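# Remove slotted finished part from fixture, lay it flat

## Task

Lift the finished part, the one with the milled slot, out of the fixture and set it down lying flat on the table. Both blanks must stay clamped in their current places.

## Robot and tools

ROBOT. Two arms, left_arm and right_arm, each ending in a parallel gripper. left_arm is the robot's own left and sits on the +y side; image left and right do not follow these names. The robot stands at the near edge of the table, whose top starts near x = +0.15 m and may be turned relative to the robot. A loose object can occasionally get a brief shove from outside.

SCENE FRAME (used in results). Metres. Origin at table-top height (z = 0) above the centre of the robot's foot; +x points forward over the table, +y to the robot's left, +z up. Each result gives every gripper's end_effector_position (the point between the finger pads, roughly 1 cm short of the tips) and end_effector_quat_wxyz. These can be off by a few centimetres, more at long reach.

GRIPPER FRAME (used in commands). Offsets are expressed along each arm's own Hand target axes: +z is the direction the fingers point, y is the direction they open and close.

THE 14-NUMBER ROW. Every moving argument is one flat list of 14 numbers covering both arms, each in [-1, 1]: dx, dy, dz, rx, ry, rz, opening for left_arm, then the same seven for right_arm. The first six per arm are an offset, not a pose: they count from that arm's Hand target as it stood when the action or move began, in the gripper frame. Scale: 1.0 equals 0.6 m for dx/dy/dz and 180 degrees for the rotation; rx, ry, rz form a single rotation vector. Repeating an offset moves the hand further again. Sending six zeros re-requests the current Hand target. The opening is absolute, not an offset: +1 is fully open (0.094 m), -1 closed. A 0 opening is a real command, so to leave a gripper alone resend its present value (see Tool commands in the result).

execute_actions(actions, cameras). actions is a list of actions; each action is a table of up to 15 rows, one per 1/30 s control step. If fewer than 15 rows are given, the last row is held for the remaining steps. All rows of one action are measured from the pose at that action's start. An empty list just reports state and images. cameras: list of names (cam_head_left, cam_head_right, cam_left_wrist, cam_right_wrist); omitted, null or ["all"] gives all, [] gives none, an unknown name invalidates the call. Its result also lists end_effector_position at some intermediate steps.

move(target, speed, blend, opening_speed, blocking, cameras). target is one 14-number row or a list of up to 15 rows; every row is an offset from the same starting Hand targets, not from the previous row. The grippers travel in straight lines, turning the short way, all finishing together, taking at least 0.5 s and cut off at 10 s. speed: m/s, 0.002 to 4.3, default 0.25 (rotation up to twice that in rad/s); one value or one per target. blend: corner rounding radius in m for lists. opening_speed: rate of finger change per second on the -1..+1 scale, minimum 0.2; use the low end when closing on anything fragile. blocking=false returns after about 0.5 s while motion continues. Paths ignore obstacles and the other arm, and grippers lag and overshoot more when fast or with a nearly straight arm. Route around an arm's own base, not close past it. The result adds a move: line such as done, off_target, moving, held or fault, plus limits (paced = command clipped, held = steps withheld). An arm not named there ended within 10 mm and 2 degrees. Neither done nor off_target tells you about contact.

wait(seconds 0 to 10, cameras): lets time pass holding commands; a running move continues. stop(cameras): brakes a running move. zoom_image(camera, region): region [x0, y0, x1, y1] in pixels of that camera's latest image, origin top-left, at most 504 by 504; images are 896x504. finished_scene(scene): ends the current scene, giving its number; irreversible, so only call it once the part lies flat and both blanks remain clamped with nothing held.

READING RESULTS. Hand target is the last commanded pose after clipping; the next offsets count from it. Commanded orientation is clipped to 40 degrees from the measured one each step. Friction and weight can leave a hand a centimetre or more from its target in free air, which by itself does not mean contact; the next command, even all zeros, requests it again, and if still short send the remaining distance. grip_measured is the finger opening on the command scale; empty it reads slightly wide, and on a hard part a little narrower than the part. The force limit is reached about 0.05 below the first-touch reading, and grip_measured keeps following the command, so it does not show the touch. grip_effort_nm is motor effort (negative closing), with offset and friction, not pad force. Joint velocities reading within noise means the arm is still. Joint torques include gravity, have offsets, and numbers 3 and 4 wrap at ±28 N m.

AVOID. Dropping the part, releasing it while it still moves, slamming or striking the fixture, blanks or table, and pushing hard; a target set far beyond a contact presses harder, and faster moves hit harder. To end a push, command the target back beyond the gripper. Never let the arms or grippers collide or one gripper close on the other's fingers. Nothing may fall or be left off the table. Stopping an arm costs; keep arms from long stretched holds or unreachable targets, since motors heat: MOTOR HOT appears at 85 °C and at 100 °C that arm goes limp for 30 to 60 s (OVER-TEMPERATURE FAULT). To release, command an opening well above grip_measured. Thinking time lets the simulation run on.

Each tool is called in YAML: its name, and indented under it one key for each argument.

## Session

execute_actions:
  actions: []

Scene clock: 0.00 s.
left_arm: end_effector_position=(+0.5928, -0.0895, +0.3653) grip_measured=+1.000 grip_effort_nm=n/a end_effector_quat_wxyz=(+0.005, +0.473, -0.881, +0.022) | right_arm: end_effector_position=(+0.1491, -0.4735, +0.1341) grip_measured=+1.000 grip_effort_nm=n/a end_effector_quat_wxyz=(-0.195, +0.175, -0.937, -0.231)
Joint positions: left_arm=[0.528 1.964 2.048 -1.45 -0.249 -1.607 0.094] | right_arm=[0.694 1.698 0.663 -0.831 -0.666 -1.84 0.094]
Joint velocities: within noise
Joint torques (N m): no reading
Motor temperatures (°C): left_arm=[27 28 32 26 27 29 27] | right_arm=[26 26 29 28 26 25 27]
Heat: left arm: hottest elbow 32 °C; right arm: hottest elbow 29 °C.
Hand target: left_arm +0.5991, -0.0913, +0.3679; -0.002, -0.476, +0.879, -0.028 | right_arm +0.1505, -0.4775, +0.1354; +0.195, -0.176, +0.938, +0.227
Tool commands: left_gripper/opening=+1.0 right_gripper/opening=+1.0

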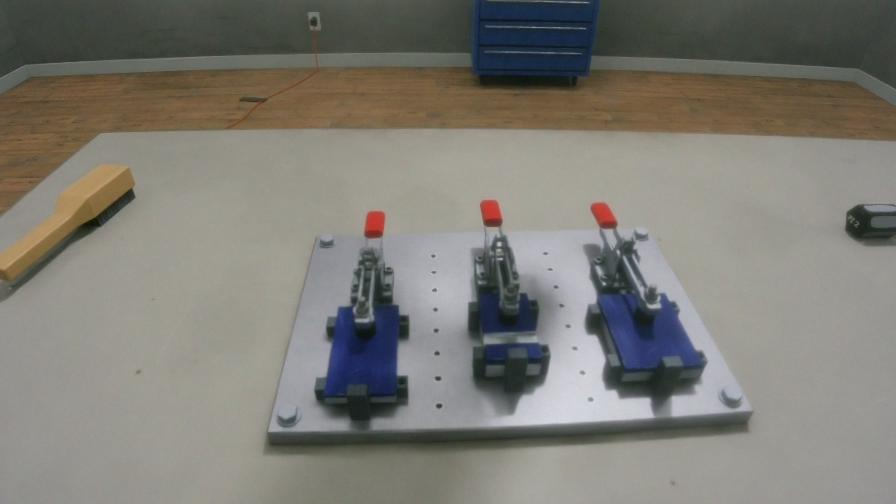

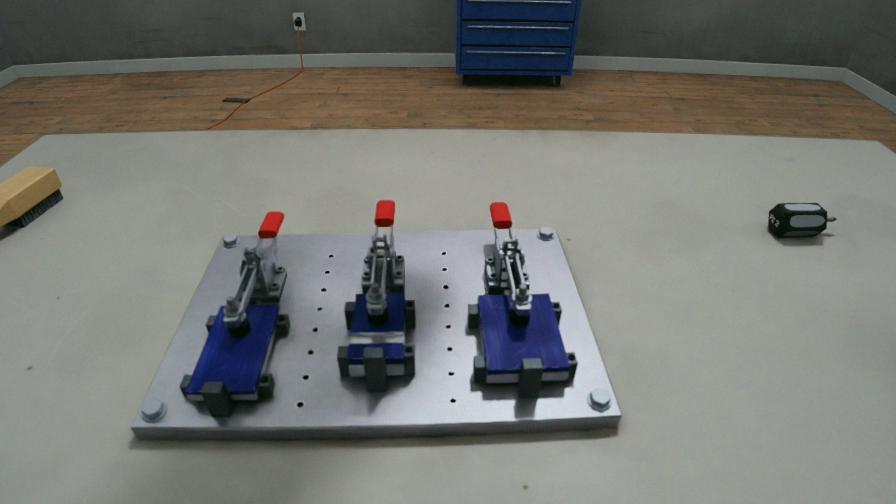

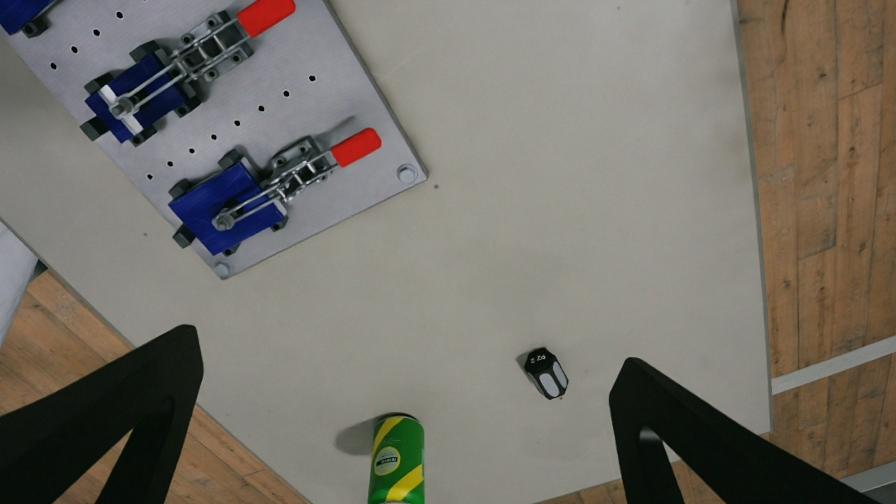

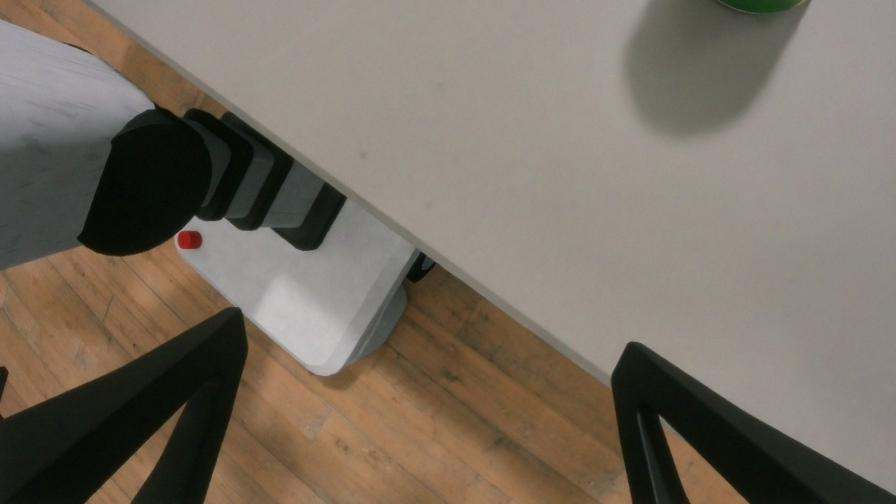

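move:
  target:
    - [-0.2855,0.7242,0.0072,0,0,0,1,-0.4677,0.1972,0.0452,0.07,0.065,0.05,0.0]
    - [-0.2855,0.7242,0.0072,0,0,0,1,-0.7405,0.3793,0.6022,0.145,0.1294,0.1026,0.0]
  speed: 0.3
  blend: [0.04,0]
  cameras: ["cam_head_left","cam_head_right","cam_right_wrist"]

zoom_image:
  camera: "cam_head_left"
  region: [430, 130, 540, 240]

zoom_image:
  camera: "cam_head_right"
  region: [330, 130, 440, 240]

Scene clock: 68.27 s.
left_arm: end_effector_position=(+0.3332, +0.2847, +0.3410) grip_measured=+1.000 grip_effort_nm=-0.017 end_effector_quat_wxyz=(+0.001, +0.474, -0.880, +0.030) | right_arm: end_effector_position=(+0.5288, -0.0092, +0.1135) grip_measured=+0.003 grip_effort_nm=-0.149 end_effector_quat_wxyz=(+0.008, +0.024, -1.000, +0.003)
Joint positions: left_arm=[1.185 0.91 0.799 -1.136 -0.065 -0.964 0.094] | right_arm=[2.431 1.992 1.419 -0.801 0.24 0.402 0.047]
Joint velocities: within noise
Joint torques (N m): left_arm=[2.02 -8.7 7.06 0.43 0.07 0.06] | right_arm=[6.71 -18.26 10.5 0.44 0.12 0.02]
Motor temperatures (°C): left_arm=[28 35 40 26 27 29 27] | right_arm=[26 27 31 28 27 25 27]
Heat: left arm: hottest elbow 40 °C; right arm: hottest elbow 31 °C.
Hand target: left_arm +0.3293, +0.2887, +0.3374; -0.002, -0.476, +0.879, -0.028 | right_arm +0.5413, -0.0011, +0.1182; +0.000, -0.019, +1.000, +0.000
Off the commanded pose: left_arm 0.007 m, 0 deg | right_arm 0.015 m, 1 deg.
move: off_target (right_arm)
Images, in order (width x height): cam_head_left 896x504, cam_head_right 896x504, cam_right_wrist 896x504.

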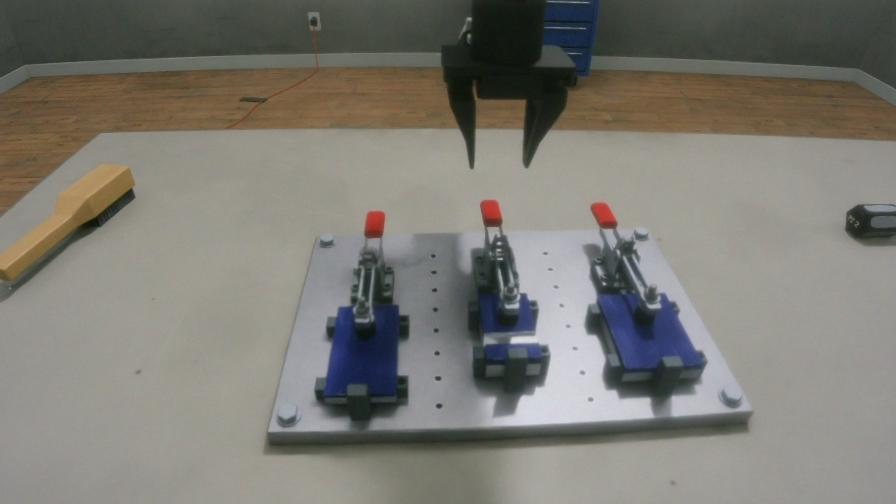

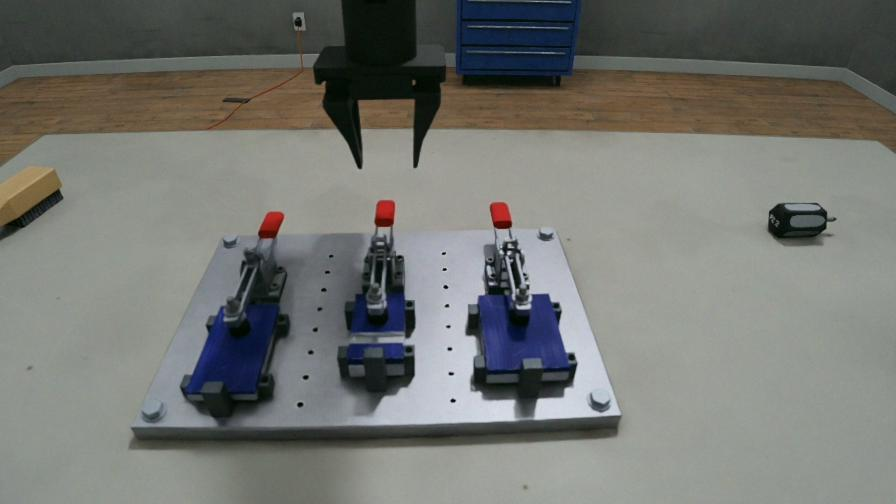

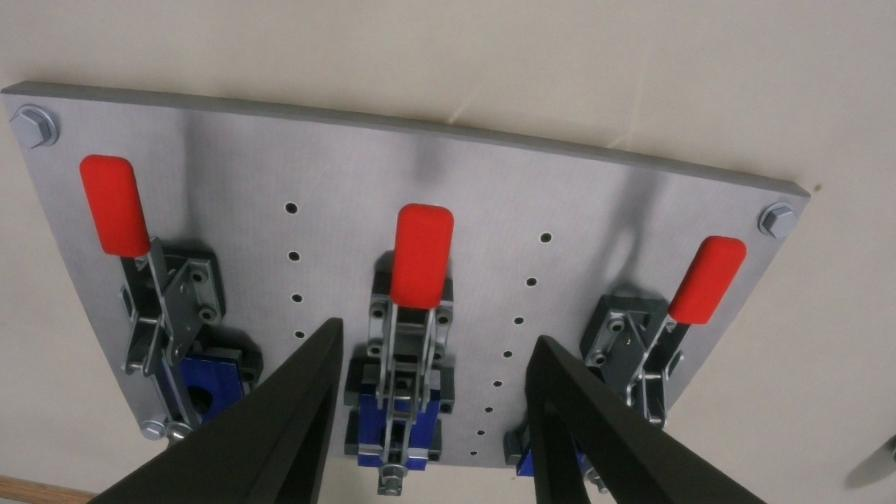

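Scaled by 4.582 from the camera's 896x504 image, which has a finer 1280x720 frame.

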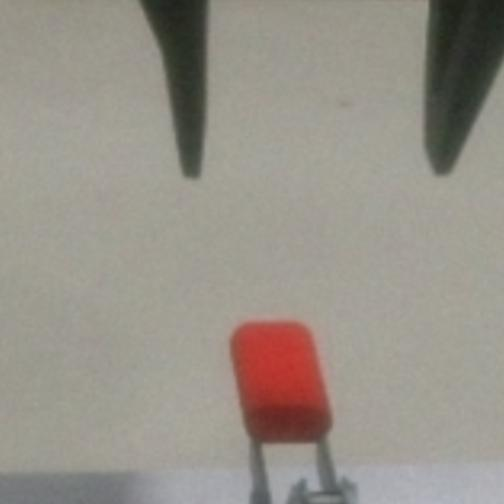

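Scaled by 4.582 from the camera's 896x504 image, which has a finer 1280x720 frame.

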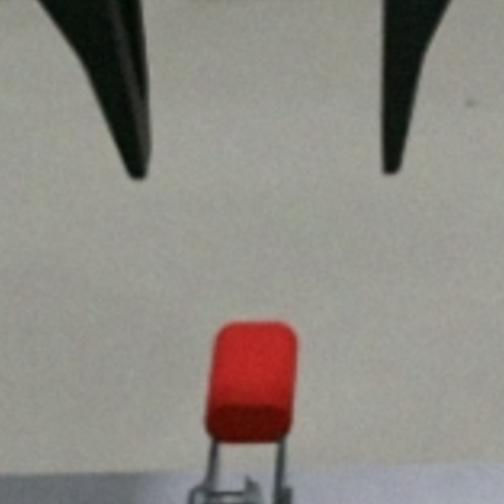

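move:
  target:
    - [0,0,0,0,0,0,1,0.0035,0.008,0.0842,0,0,0,0.0]
    - [0,0,0,0,0,0,1,0.0035,0.008,0.0842,0,0,0,-0.72]
    - [0,0,0,0,0,0,1,0.0118,0.008,0.0342,0,-0.067,0,-0.72]
    - [0,0,0,0,0,0,1,0.0168,0.008,-0.0288,0,-0.067,0,-0.72]
    - [0,0,0,0,0,0,1,0.0752,0.008,-0.0241,0,-0.139,0,-0.72]
    - [0,0,0,0,0,0,1,0.1168,0.008,0.0009,0,-0.139,0,-0.72]
  speed: [0.1,0.1,0.09,0.09,0.09,0.09]
  opening_speed: 1.0
  cameras: ["cam_head_left","cam_right_wrist"]

Scene clock: 148.87 s.
left_arm: end_effector_position=(+0.3330, +0.2847, +0.3409) grip_measured=+1.000 grip_effort_nm=-0.012 end_effector_quat_wxyz=(+0.002, +0.473, -0.880, +0.030) | right_arm: end_effector_position=(+0.4724, -0.0060, +0.0967) grip_measured=-0.647 grip_effort_nm=-1.028 end_effector_quat_wxyz=(-0.205, +0.016, -0.979, +0.003)
Joint positions: left_arm=[1.185 0.91 0.799 -1.136 -0.064 -0.963 0.094] | right_arm=[2.532 1.888 0.959 -0.062 0.454 0.376 0.017]
Joint velocities: within noise
Joint torques (N m): left_arm=[1.96 -8.7 7.06 0.44 0.06 0.05] | right_arm=[7.18 -19.37 3.96 1.25 0.35 -0.01]
Motor temperatures (°C): left_arm=[27 32 42 26 27 29 27] | right_arm=[27 30 40 28 27 25 28]
Heat: left arm: hottest elbow 42 °C; right arm: hottest elbow 40 °C.
Hand target: left_arm +0.3293, +0.2887, +0.3374; -0.002, -0.476, +0.879, -0.028 | right_arm +0.4711, +0.0008, +0.1175; +0.217, -0.019, +0.976, +0.004
Off the commanded pose: left_arm 0.006 m, 0 deg | right_arm 0.022 m, 2 deg.
move: off_target (right_arm); target 2's new opening was sent with right_arm's hand 0.020 m and 2 deg from that target
Images, in order (width x height): cam_head_left 896x504, cam_right_wrist 896x504.

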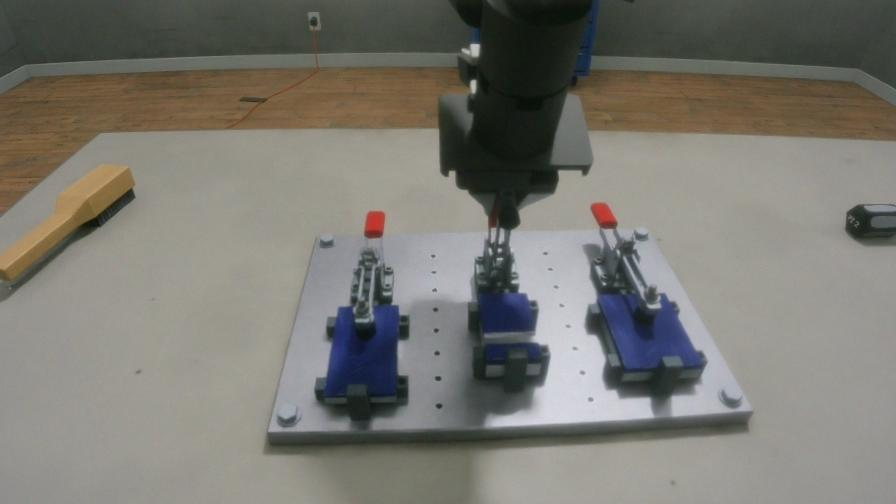

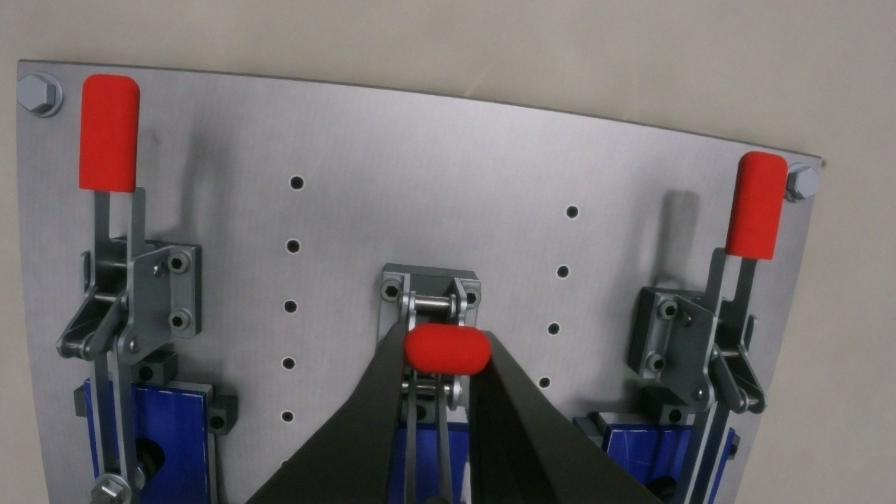

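zoom_image:
  camera: "cam_head_left"
  region: [400, 150, 620, 410]

zoom_image:
  camera: "cam_right_wrist"
  region: [300, 240, 600, 504]

Scaled by 1.938 from the camera's 896x504 image, which has a finer 1280x720 frame.

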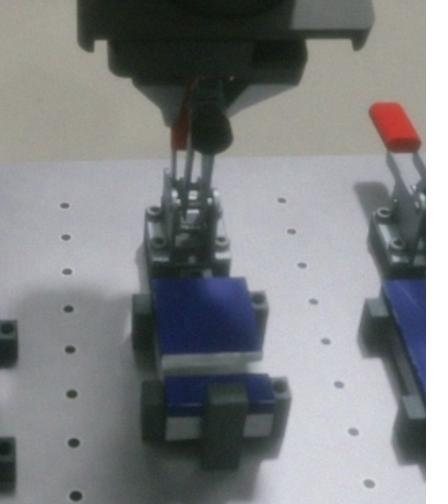

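Scaled by 1.680 from the camera's 896x504 image, which has a finer 1280x720 frame.

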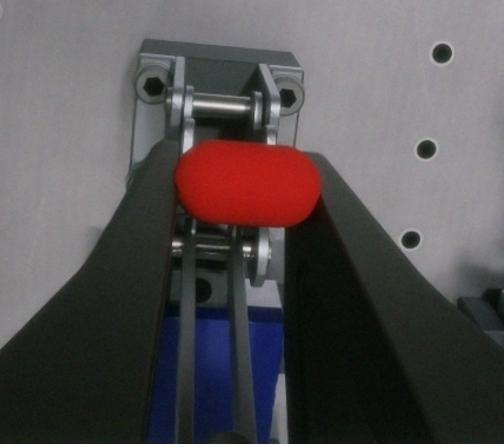

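move:
  target:
    - [0,0,0,0,0,0,1,0.0141,0,0.0302,0,0,0,-0.72]
    - [0,0,0,0,0,0,1,0.0141,0,0.0302,0,0,0,0.1]
    - [0,0,0,0,0,0,1,-0.081,0,-0.1737,0,0,0,0.1]
    - [0,0,0,0,0,0,1,0.157,0,0.029,0,-0.1,0,0.3]
  speed: [0.1,0.1,0.18,0.15]
  blend: [0,0,0.02,0]
  opening_speed: 1.0
  cameras: ["cam_head_left","cam_right_wrist"]

zoom_image:
  camera: "cam_right_wrist"
  region: [300, 160, 600, 430]

Scene clock: 180.93 s.
left_arm: end_effector_position=(+0.3330, +0.2847, +0.3409) grip_measured=+1.000 grip_effort_nm=-0.002 end_effector_quat_wxyz=(+0.002, +0.473, -0.880, +0.030) | right_arm: end_effector_position=(+0.3959, -0.0092, +0.0608) grip_measured=+0.296 grip_effort_nm=0.144 end_effector_quat_wxyz=(-0.362, +0.011, -0.932, -0.003)
Joint positions: left_arm=[1.185 0.91 0.799 -1.136 -0.064 -0.963 0.094] | right_arm=[2.637 2.087 0.67 0.744 0.63 0.289 0.061]
Joint velocities: within noise
Joint torques (N m): left_arm=[2.02 -8.76 7.09 0.43 0.06 0.05] | right_arm=[6.83 -12.75 1.61 2.47 0.22 -0.11]
Motor temperatures (°C): left_arm=[27 32 42 26 27 29 27] | right_arm=[27 33 35 28 27 25 29]
Heat: left arm: hottest elbow 42 °C; right arm: hottest elbow 35 °C.
Hand target: left_arm +0.3293, +0.2887, +0.3374; -0.002, -0.476, +0.879, -0.028 | right_arm +0.3931, -0.0023, +0.0618; +0.367, -0.018, +0.930, +0.007
Off the commanded pose: left_arm 0.006 m, 0 deg | right_arm 0.008 m, 1 deg.
move: done
Images, in order (width x height): cam_head_left 896x504, cam_right_wrist 896x504.

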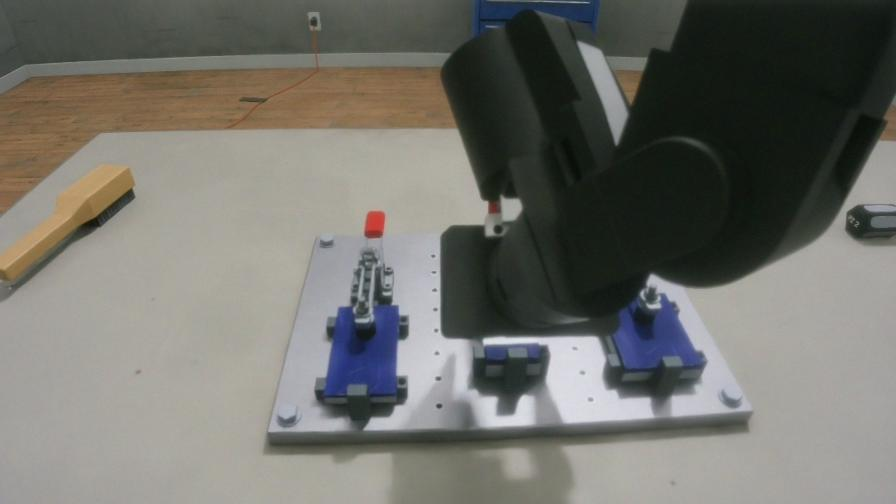

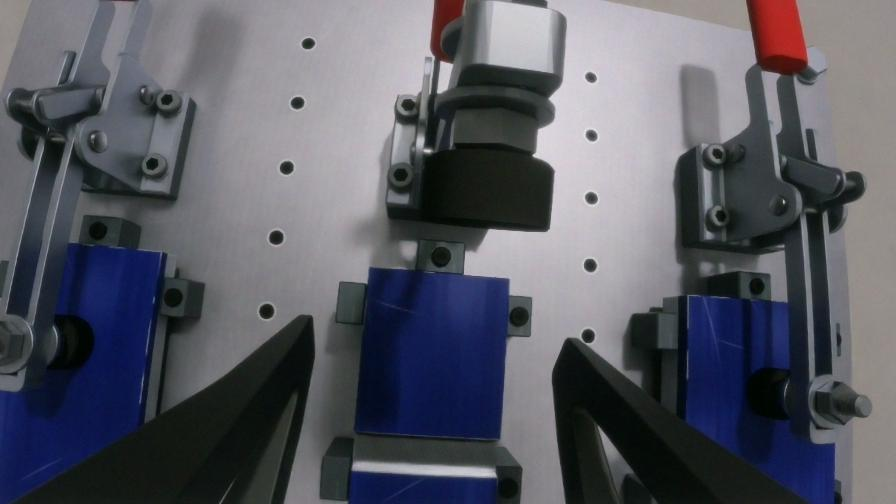

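Scaled by 1.680 from the camera's 896x504 image, which has a finer 1280x720 frame.

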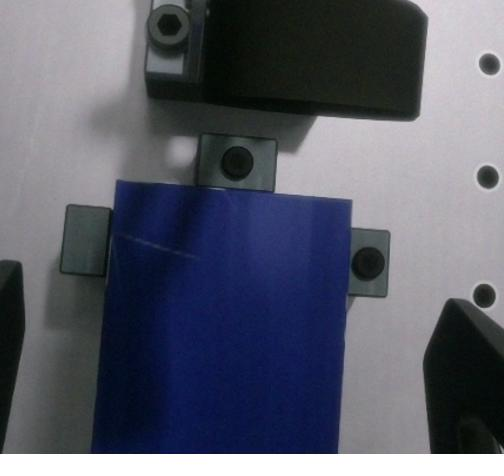

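move:
  target: [0,0,0,0,0,0,1,0.0224,0.0025,0.0008,-0.0057,0,-0.0061,0.25]
  speed: 0.08
  cameras: ["cam_right_wrist"]

zoom_image:
  camera: "cam_right_wrist"
  region: [300, 160, 600, 500]

Scene clock: 249.20 s.
left_arm: end_effector_position=(+0.3330, +0.2847, +0.3409) grip_measured=+1.000 grip_effort_nm=-0.007 end_effector_quat_wxyz=(+0.002, +0.473, -0.880, +0.030) | right_arm: end_effector_position=(+0.3887, -0.0079, +0.0524) grip_measured=+0.253 grip_effort_nm=-0.144 end_effector_quat_wxyz=(-0.364, +0.021, -0.931, -0.006)
Joint positions: left_arm=[1.185 0.91 0.799 -1.136 -0.064 -0.963 0.094] | right_arm=[2.64 2.124 0.664 0.795 0.622 0.27 0.059]
Joint velocities: within noise
Joint torques (N m): left_arm=[1.96 -8.7 7.08 0.43 0.06 0.05] | right_arm=[7.24 -12.45 0.72 2.59 -0.01 -0.13]
Motor temperatures (°C): left_arm=[27 31 42 26 27 29 27] | right_arm=[27 30 31 28 27 25 28]
Heat: left arm: hottest elbow 42 °C; right arm: hottest elbow 31 °C.
Hand target: left_arm +0.3293, +0.2887, +0.3374; -0.002, -0.476, +0.879, -0.028 | right_arm +0.3836, -0.0010, +0.0524; +0.367, -0.030, +0.930, +0.012
Off the commanded pose: left_arm 0.006 m, 0 deg | right_arm 0.009 m, 1 deg.
move: done
Images, in order (width x height): cam_right_wrist 896x504.

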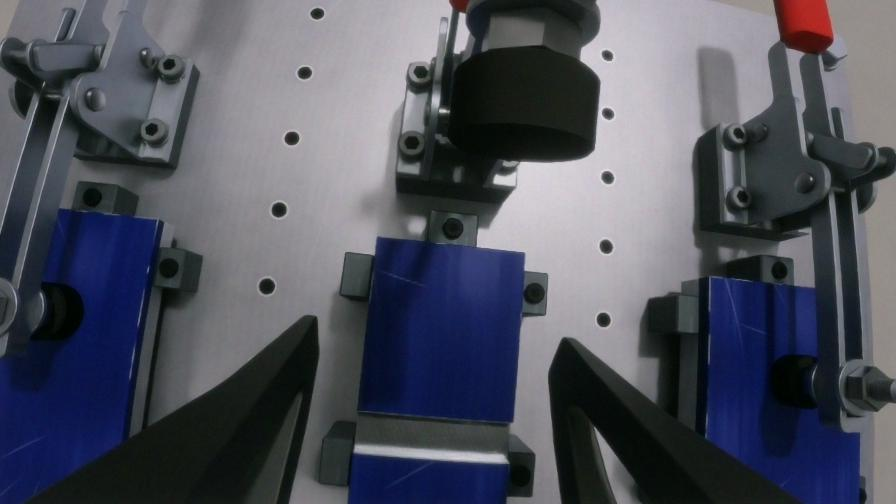

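Scaled by 1.482 from the camera's 896x504 image, which has a finer 1280x720 frame.

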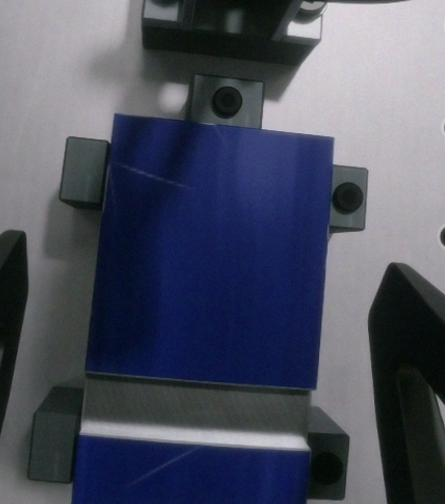

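move:
  target:
    - [0,0,0,0,0,0,1,0.02367,-0.001,0.01438,-0.0011,0,-0.0012,0.25]
    - [0,0,0,0,0,0,1,0.02367,-0.001,0.01438,-0.0011,0,-0.0012,-0.28]
  speed: 0.08
  opening_speed: 0.6
  cameras: ["cam_right_wrist"]

Scene clock: 292.80 s.
left_arm: end_effector_position=(+0.3330, +0.2847, +0.3409) grip_measured=+1.000 grip_effort_nm=-0.007 end_effector_quat_wxyz=(+0.002, +0.473, -0.880, +0.030) | right_arm: end_effector_position=(+0.3778, -0.0086, +0.0358) grip_measured=+0.163 grip_effort_nm=-1.028 end_effector_quat_wxyz=(-0.360, +0.029, -0.932, -0.006)
Joint positions: left_arm=[1.185 0.91 0.799 -1.136 -0.064 -0.963 0.094] | right_arm=[2.641 2.181 0.664 0.845 0.613 0.259 0.055]
Joint velocities: within noise
Joint torques (N m): left_arm=[1.96 -8.76 7.08 0.43 0.06 0.05] | right_arm=[5.66 -12.4 1.31 2.65 -0.04 -0.07]
Motor temperatures (°C): left_arm=[27 31 42 26 27 29 27] | right_arm=[27 29 31 28 27 25 28]
Heat: left arm: hottest elbow 42 °C; right arm: hottest elbow 31 °C.
Hand target: left_arm +0.3293, +0.2887, +0.3374; -0.002, -0.476, +0.879, -0.028 | right_arm +0.3791, -0.0019, +0.0363; +0.367, -0.033, +0.930, +0.013
Off the commanded pose: left_arm 0.006 m, 0 deg | right_arm 0.007 m, 1 deg.
move: done
Images, in order (width x height): cam_right_wrist 896x504.

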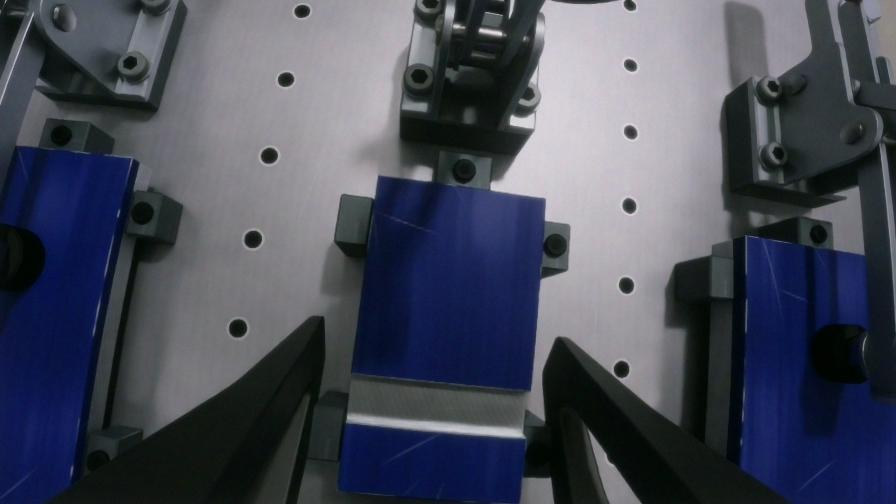

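move:
  target:
    - [0,0,0,0,0,0,1,0,0,0,0,0,0,0.25]
    - [0,0,0,0,0,0,1,-0.0332,0,-0.0002,0,0,0,0.25]
  speed: 0.08
  opening_speed: 1.0
  cameras: ["cam_right_wrist"]

zoom_image:
  camera: "cam_right_wrist"
  region: [300, 160, 600, 500]

Scene clock: 301.40 s.
left_arm: end_effector_position=(+0.3330, +0.2847, +0.3409) grip_measured=+1.000 grip_effort_nm=-0.007 end_effector_quat_wxyz=(+0.002, +0.473, -0.880, +0.030) | right_arm: end_effector_position=(+0.3852, -0.0037, +0.0429) grip_measured=+0.247 grip_effort_nm=0.134 end_effector_quat_wxyz=(-0.361, +0.033, -0.932, -0.010)
Joint positions: left_arm=[1.185 0.91 0.799 -1.136 -0.064 -0.963 0.094] | right_arm=[2.641 2.154 0.674 0.812 0.604 0.251 0.059]
Joint velocities: within noise
Joint torques (N m): left_arm=[1.96 -8.7 7.08 0.44 0.06 0.05] | right_arm=[5.6 -15.44 1.7 1.63 -0.01 -0.12]
Motor temperatures (°C): left_arm=[27 31 43 26 27 29 27] | right_arm=[27 29 30 28 27 25 29]
Heat: left arm: hottest elbow 43 °C; right arm: hottest elbow 30 °C.
Hand target: left_arm +0.3293, +0.2887, +0.3374; -0.002, -0.476, +0.879, -0.028 | right_arm +0.3936, -0.0009, +0.0500; +0.367, -0.033, +0.930, +0.013
Off the commanded pose: left_arm 0.006 m, 0 deg | right_arm 0.011 m, 1 deg.
move: off_target (right_arm)
Images, in order (width x height): cam_right_wrist 896x504.

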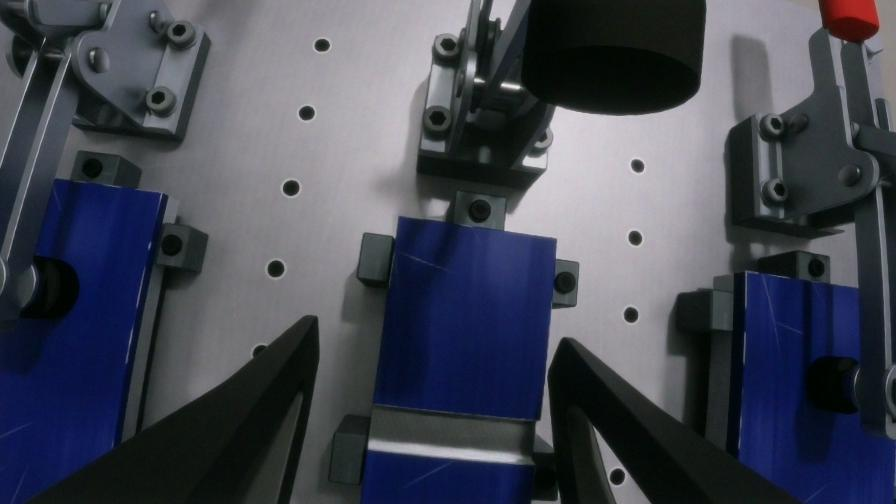

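Scaled by 1.482 from the camera's 896x504 image, which has a finer 1280x720 frame.

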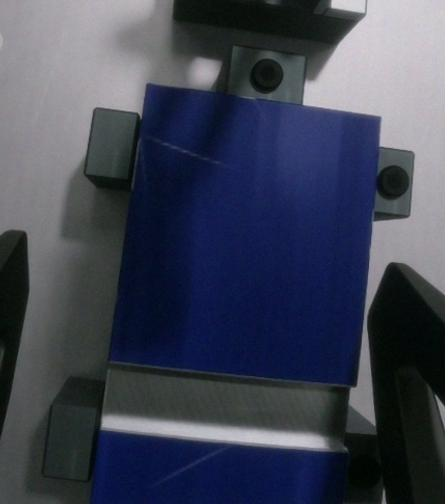

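move:
  target: [0,0,0,0,0,0,1,0.0307,-0.0075,0.0021,0.0045,0,0.0049,0.33]
  speed: 0.08
  cameras: ["cam_right_wrist"]

zoom_image:
  camera: "cam_right_wrist"
  region: [300, 160, 600, 500]

Scene clock: 327.97 s.
left_arm: end_effector_position=(+0.3330, +0.2847, +0.3409) grip_measured=+1.000 grip_effort_nm=-0.017 end_effector_quat_wxyz=(+0.002, +0.473, -0.880, +0.030) | right_arm: end_effector_position=(+0.3827, -0.0055, +0.0379) grip_measured=+0.327 grip_effort_nm=0.139 end_effector_quat_wxyz=(-0.364, +0.029, -0.931, -0.007)
Joint positions: left_arm=[1.185 0.91 0.799 -1.136 -0.064 -0.963 0.094] | right_arm=[2.641 2.177 0.674 0.841 0.613 0.254 0.062]
Joint velocities: within noise
Joint torques (N m): left_arm=[2.02 -8.7 7.08 0.43 0.06 0.05] | right_arm=[5.13 -12.28 0.44 2.74 0.24 0.06]
Motor temperatures (°C): left_arm=[27 31 43 26 27 29 27] | right_arm=[27 31 30 28 27 25 28]
Heat: left arm: hottest elbow 43 °C; right arm: hottest shoulder 31 °C.
Hand target: left_arm +0.3293, +0.2887, +0.3374; -0.002, -0.476, +0.879, -0.028 | right_arm +0.3814, -0.0062, +0.0366; +0.367, -0.023, +0.930, +0.009
Off the commanded pose: left_arm 0.006 m, 0 deg | right_arm 0.002 m, 1 deg.
move: done
Images, in order (width x height): cam_right_wrist 896x504.

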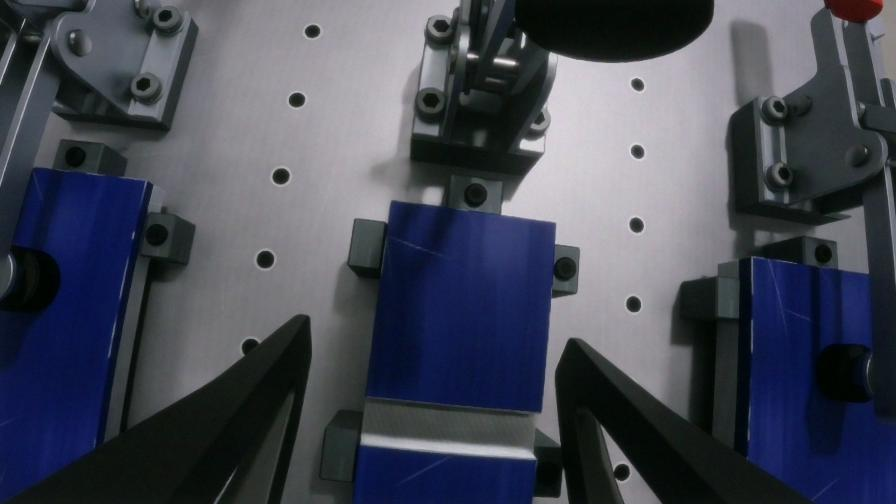

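Scaled by 1.482 from the camera's 896x504 image, which has a finer 1280x720 frame.

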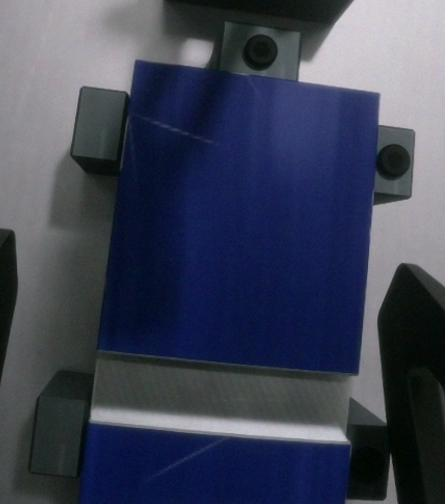

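move:
  target:
    - [0,0,0,0,0,0,1,0,-0.0155,0.0024,0,0,0,0.33]
    - [0,0,0,0,0,0,1,0,-0.0155,0.0024,0,0,0,-0.28]
  speed: 0.08
  opening_speed: 0.6
  cameras: ["cam_right_wrist"]

Scene clock: 350.93 s.
left_arm: end_effector_position=(+0.3330, +0.2847, +0.3409) grip_measured=+1.000 grip_effort_nm=-0.007 end_effector_quat_wxyz=(+0.002, +0.473, -0.880, +0.030) | right_arm: end_effector_position=(+0.3835, -0.0111, +0.0382) grip_measured=-0.157 grip_effort_nm=-1.013 end_effector_quat_wxyz=(-0.366, +0.024, -0.930, -0.013)
Joint positions: left_arm=[1.185 0.91 0.799 -1.136 -0.064 -0.963 0.094] | right_arm=[2.626 2.177 0.661 0.869 0.596 0.251 0.04]
Joint velocities: within noise
Joint torques (N m): left_arm=[1.96 -8.7 7.08 0.43 0.06 0.05] | right_arm=[3.96 -12.51 0.34 2.29 0.24 -0.11]
Motor temperatures (°C): left_arm=[27 31 43 26 27 29 27] | right_arm=[27 31 30 28 27 25 28]
Heat: left arm: hottest elbow 43 °C; right arm: hottest shoulder 31 °C.
Hand target: left_arm +0.3293, +0.2887, +0.3374; -0.002, -0.476, +0.879, -0.028 | right_arm +0.3829, -0.0155, +0.0356; +0.367, -0.023, +0.930, +0.009
Off the commanded pose: left_arm 0.006 m, 0 deg | right_arm 0.005 m, 0 deg.
move: done
Images, in order (width x height): cam_right_wrist 896x504.

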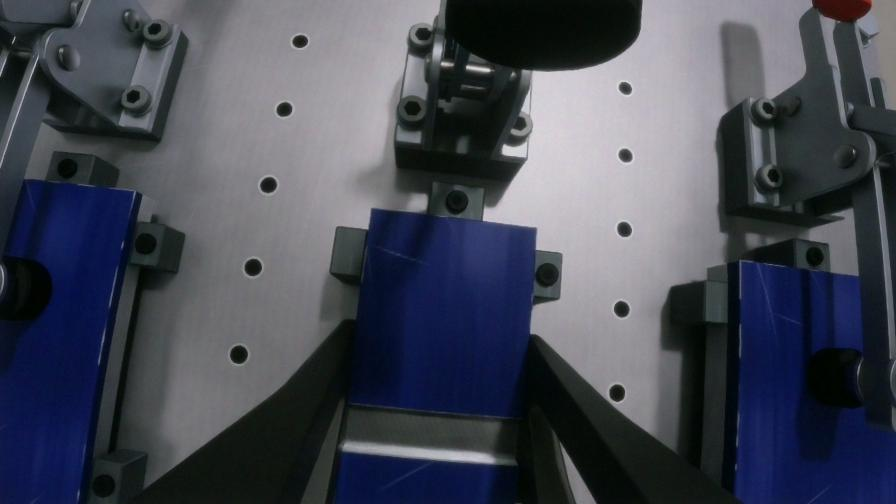

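move:
  target:
    - [0,0,0,0,0,0,1,-0.0408,0.004,-0.0462,0,-0.001,0,-0.28]
    - [0,0,0,0,0,0,1,-0.0877,0,-0.1233,0,-0.001,0,-0.28]
    - [0,0,0,0,0,0,1,-0.0633,-0.46,-0.1461,0,-0.001,0,-0.28]
    - [0,0,0,0,0,0,1,0.0447,-0.46,-0.0303,0,-0.001,0,-0.28]
    - [0,0,0,0,0,0,1,0.0576,-0.46,-0.0164,0,-0.001,0,-0.28]
  speed: [0.07,0.15,0.2,0.12,0.04]
  blend: [0.005,0.03,0.03,0,0]
  cameras: ["cam_head_left","cam_right_wrist"]

zoom_image:
  camera: "cam_head_left"
  region: [756, 260, 896, 440]

Scene clock: 394.83 s.
left_arm: end_effector_position=(+0.3330, +0.2847, +0.3409) grip_measured=+1.000 grip_effort_nm=-0.007 end_effector_quat_wxyz=(+0.002, +0.473, -0.880, +0.030) | right_arm: end_effector_position=(+0.3617, -0.2882, +0.0178) grip_measured=-0.158 grip_effort_nm=-1.023 end_effector_quat_wxyz=(-0.359, +0.022, -0.933, -0.014)
Joint positions: left_arm=[1.185 0.91 0.799 -1.136 -0.064 -0.963 0.094] | right_arm=[1.792 2.196 0.407 1.247 -0.109 -0.212 0.04]
Joint velocities: within noise
Joint torques (N m): left_arm=[2.02 -8.7 7.09 0.44 0.06 0.05] | right_arm=[1.03 -10.4 -2.86 2.8 -0.23 -0.14]
Motor temperatures (°C): left_arm=[27 31 43 26 27 29 27] | right_arm=[27 31 30 28 27 25 31]
Heat: left arm: hottest elbow 43 °C; right arm: hottest shoulder 31 °C.
Hand target: left_arm +0.3293, +0.2887, +0.3374; -0.002, -0.476, +0.879, -0.028 | right_arm +0.3645, -0.2928, +0.0192; +0.368, -0.023, +0.929, +0.009
Off the commanded pose: left_arm 0.006 m, 0 deg | right_arm 0.005 m, 1 deg.
move: done; blend cut to 0.0271 m at target 2
Images, in order (width x height): cam_head_left 896x504, cam_right_wrist 896x504.

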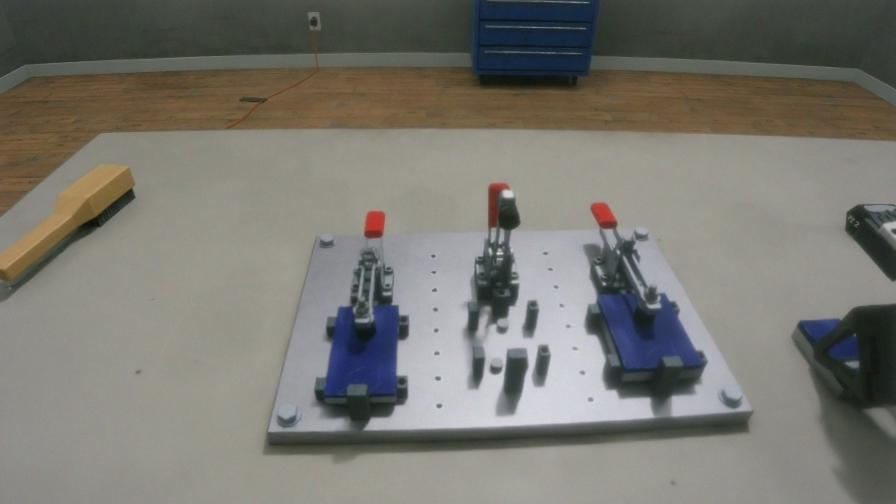

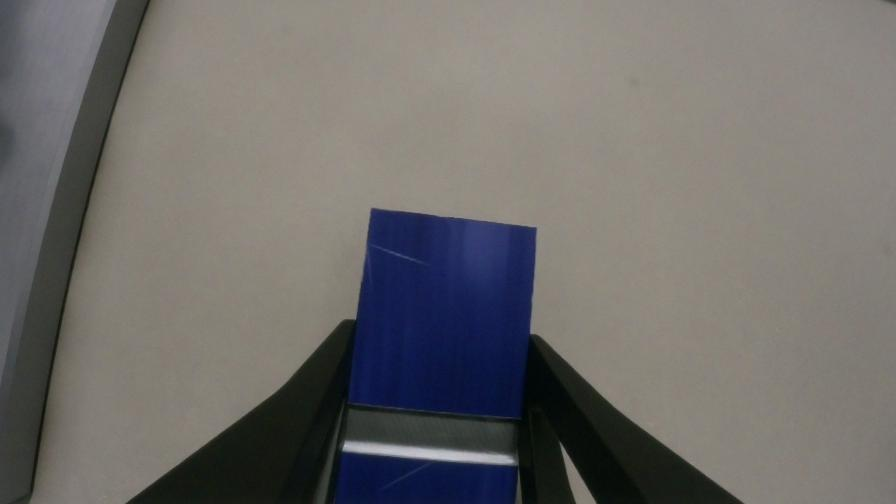

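Scaled by 2.800 from the camera's 896x504 image, which has a finer 1280x720 frame.

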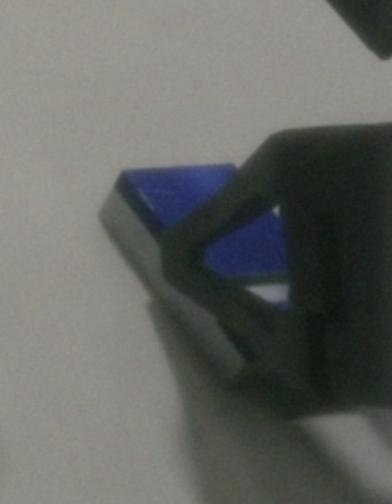

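move:
  target:
    - [0,0,0,0,0,0,1,0.0012,0,0.0012,0,-0.0055,0,-0.28]
    - [0,0,0,0,0,0,1,0.0012,0,0.0012,0,-0.0055,0,0.3]
    - [0,0,0,0,0,0,1,0,0,-0.1,0,-0.0055,0,0.3]
    - [0,0,0,0,0,0,1,-0.08,0,-0.2,0,-0.0055,0,0.3]
  speed: [0.04,0.1,0.15,0.2]
  blend: [0,0,0.02,0]
  opening_speed: 1.0
  cameras: ["cam_head_left","cam_head_right","cam_right_wrist"]

zoom_image:
  camera: "cam_head_left"
  region: [756, 260, 896, 440]

Scene clock: 416.43 s.
left_arm: end_effector_position=(+0.3330, +0.2847, +0.3409) grip_measured=+1.000 grip_effort_nm=-0.007 end_effector_quat_wxyz=(+0.002, +0.473, -0.880, +0.030) | right_arm: end_effector_position=(+0.3193, -0.2933, +0.1367) grip_measured=+0.297 grip_effort_nm=0.139 end_effector_quat_wxyz=(-0.376, +0.021, -0.926, -0.012)
Joint positions: left_arm=[1.185 0.91 0.799 -1.136 -0.064 -0.963 0.094] | right_arm=[1.767 1.674 0.122 1.045 -0.134 -0.22 0.061]
Joint velocities: within noise
Joint torques (N m): left_arm=[1.96 -8.76 7.08 0.43 0.06 0.05] | right_arm=[0.15 -9.23 -1.58 1.95 -0.14 -0.08]
Motor temperatures (°C): left_arm=[27 31 43 26 27 29 27] | right_arm=[27 30 30 28 27 25 31]
Heat: left arm: hottest elbow 43 °C; right arm: hottest gripper 31 °C.
Hand target: left_arm +0.3293, +0.2887, +0.3374; -0.002, -0.476, +0.879, -0.028 | right_arm +0.3173, -0.2950, +0.1395; +0.376, -0.023, +0.926, +0.009
Off the commanded pose: left_arm 0.006 m, 0 deg | right_arm 0.004 m, 0 deg.
move: done
Images, in order (width x height): cam_head_left 896x504, cam_head_right 896x504, cam_right_wrist 896x504.

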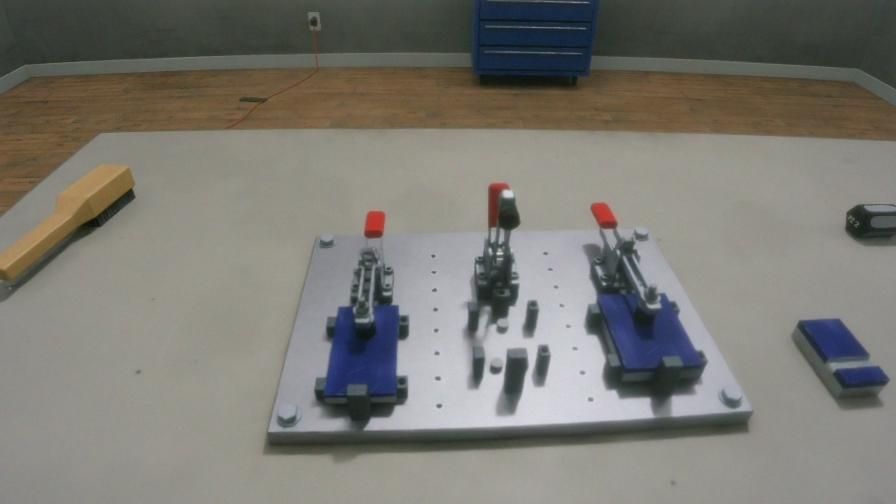

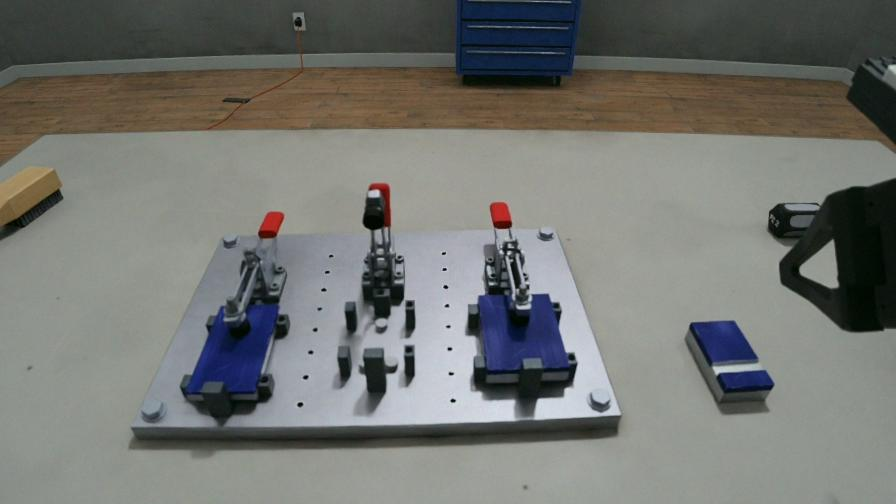

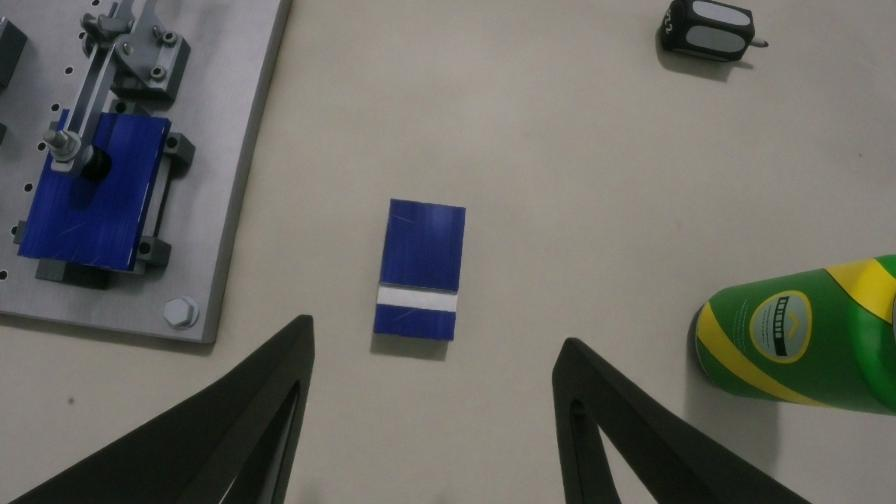

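Scaled by 2.800 from the camera's 896x504 image, which has a finer 1280x720 frame.

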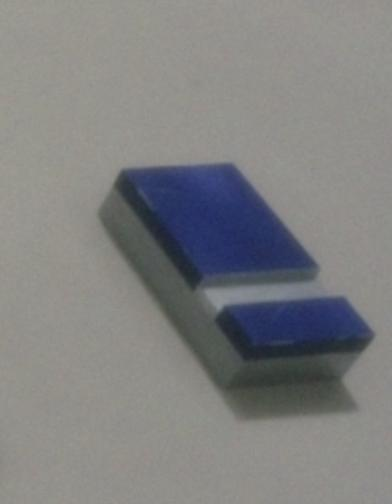

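The slotted part is lying flat on the table, and both blanks are still clamped in the fixture.

finished_scene:
  scene: 3

The scene is finished: the task was done.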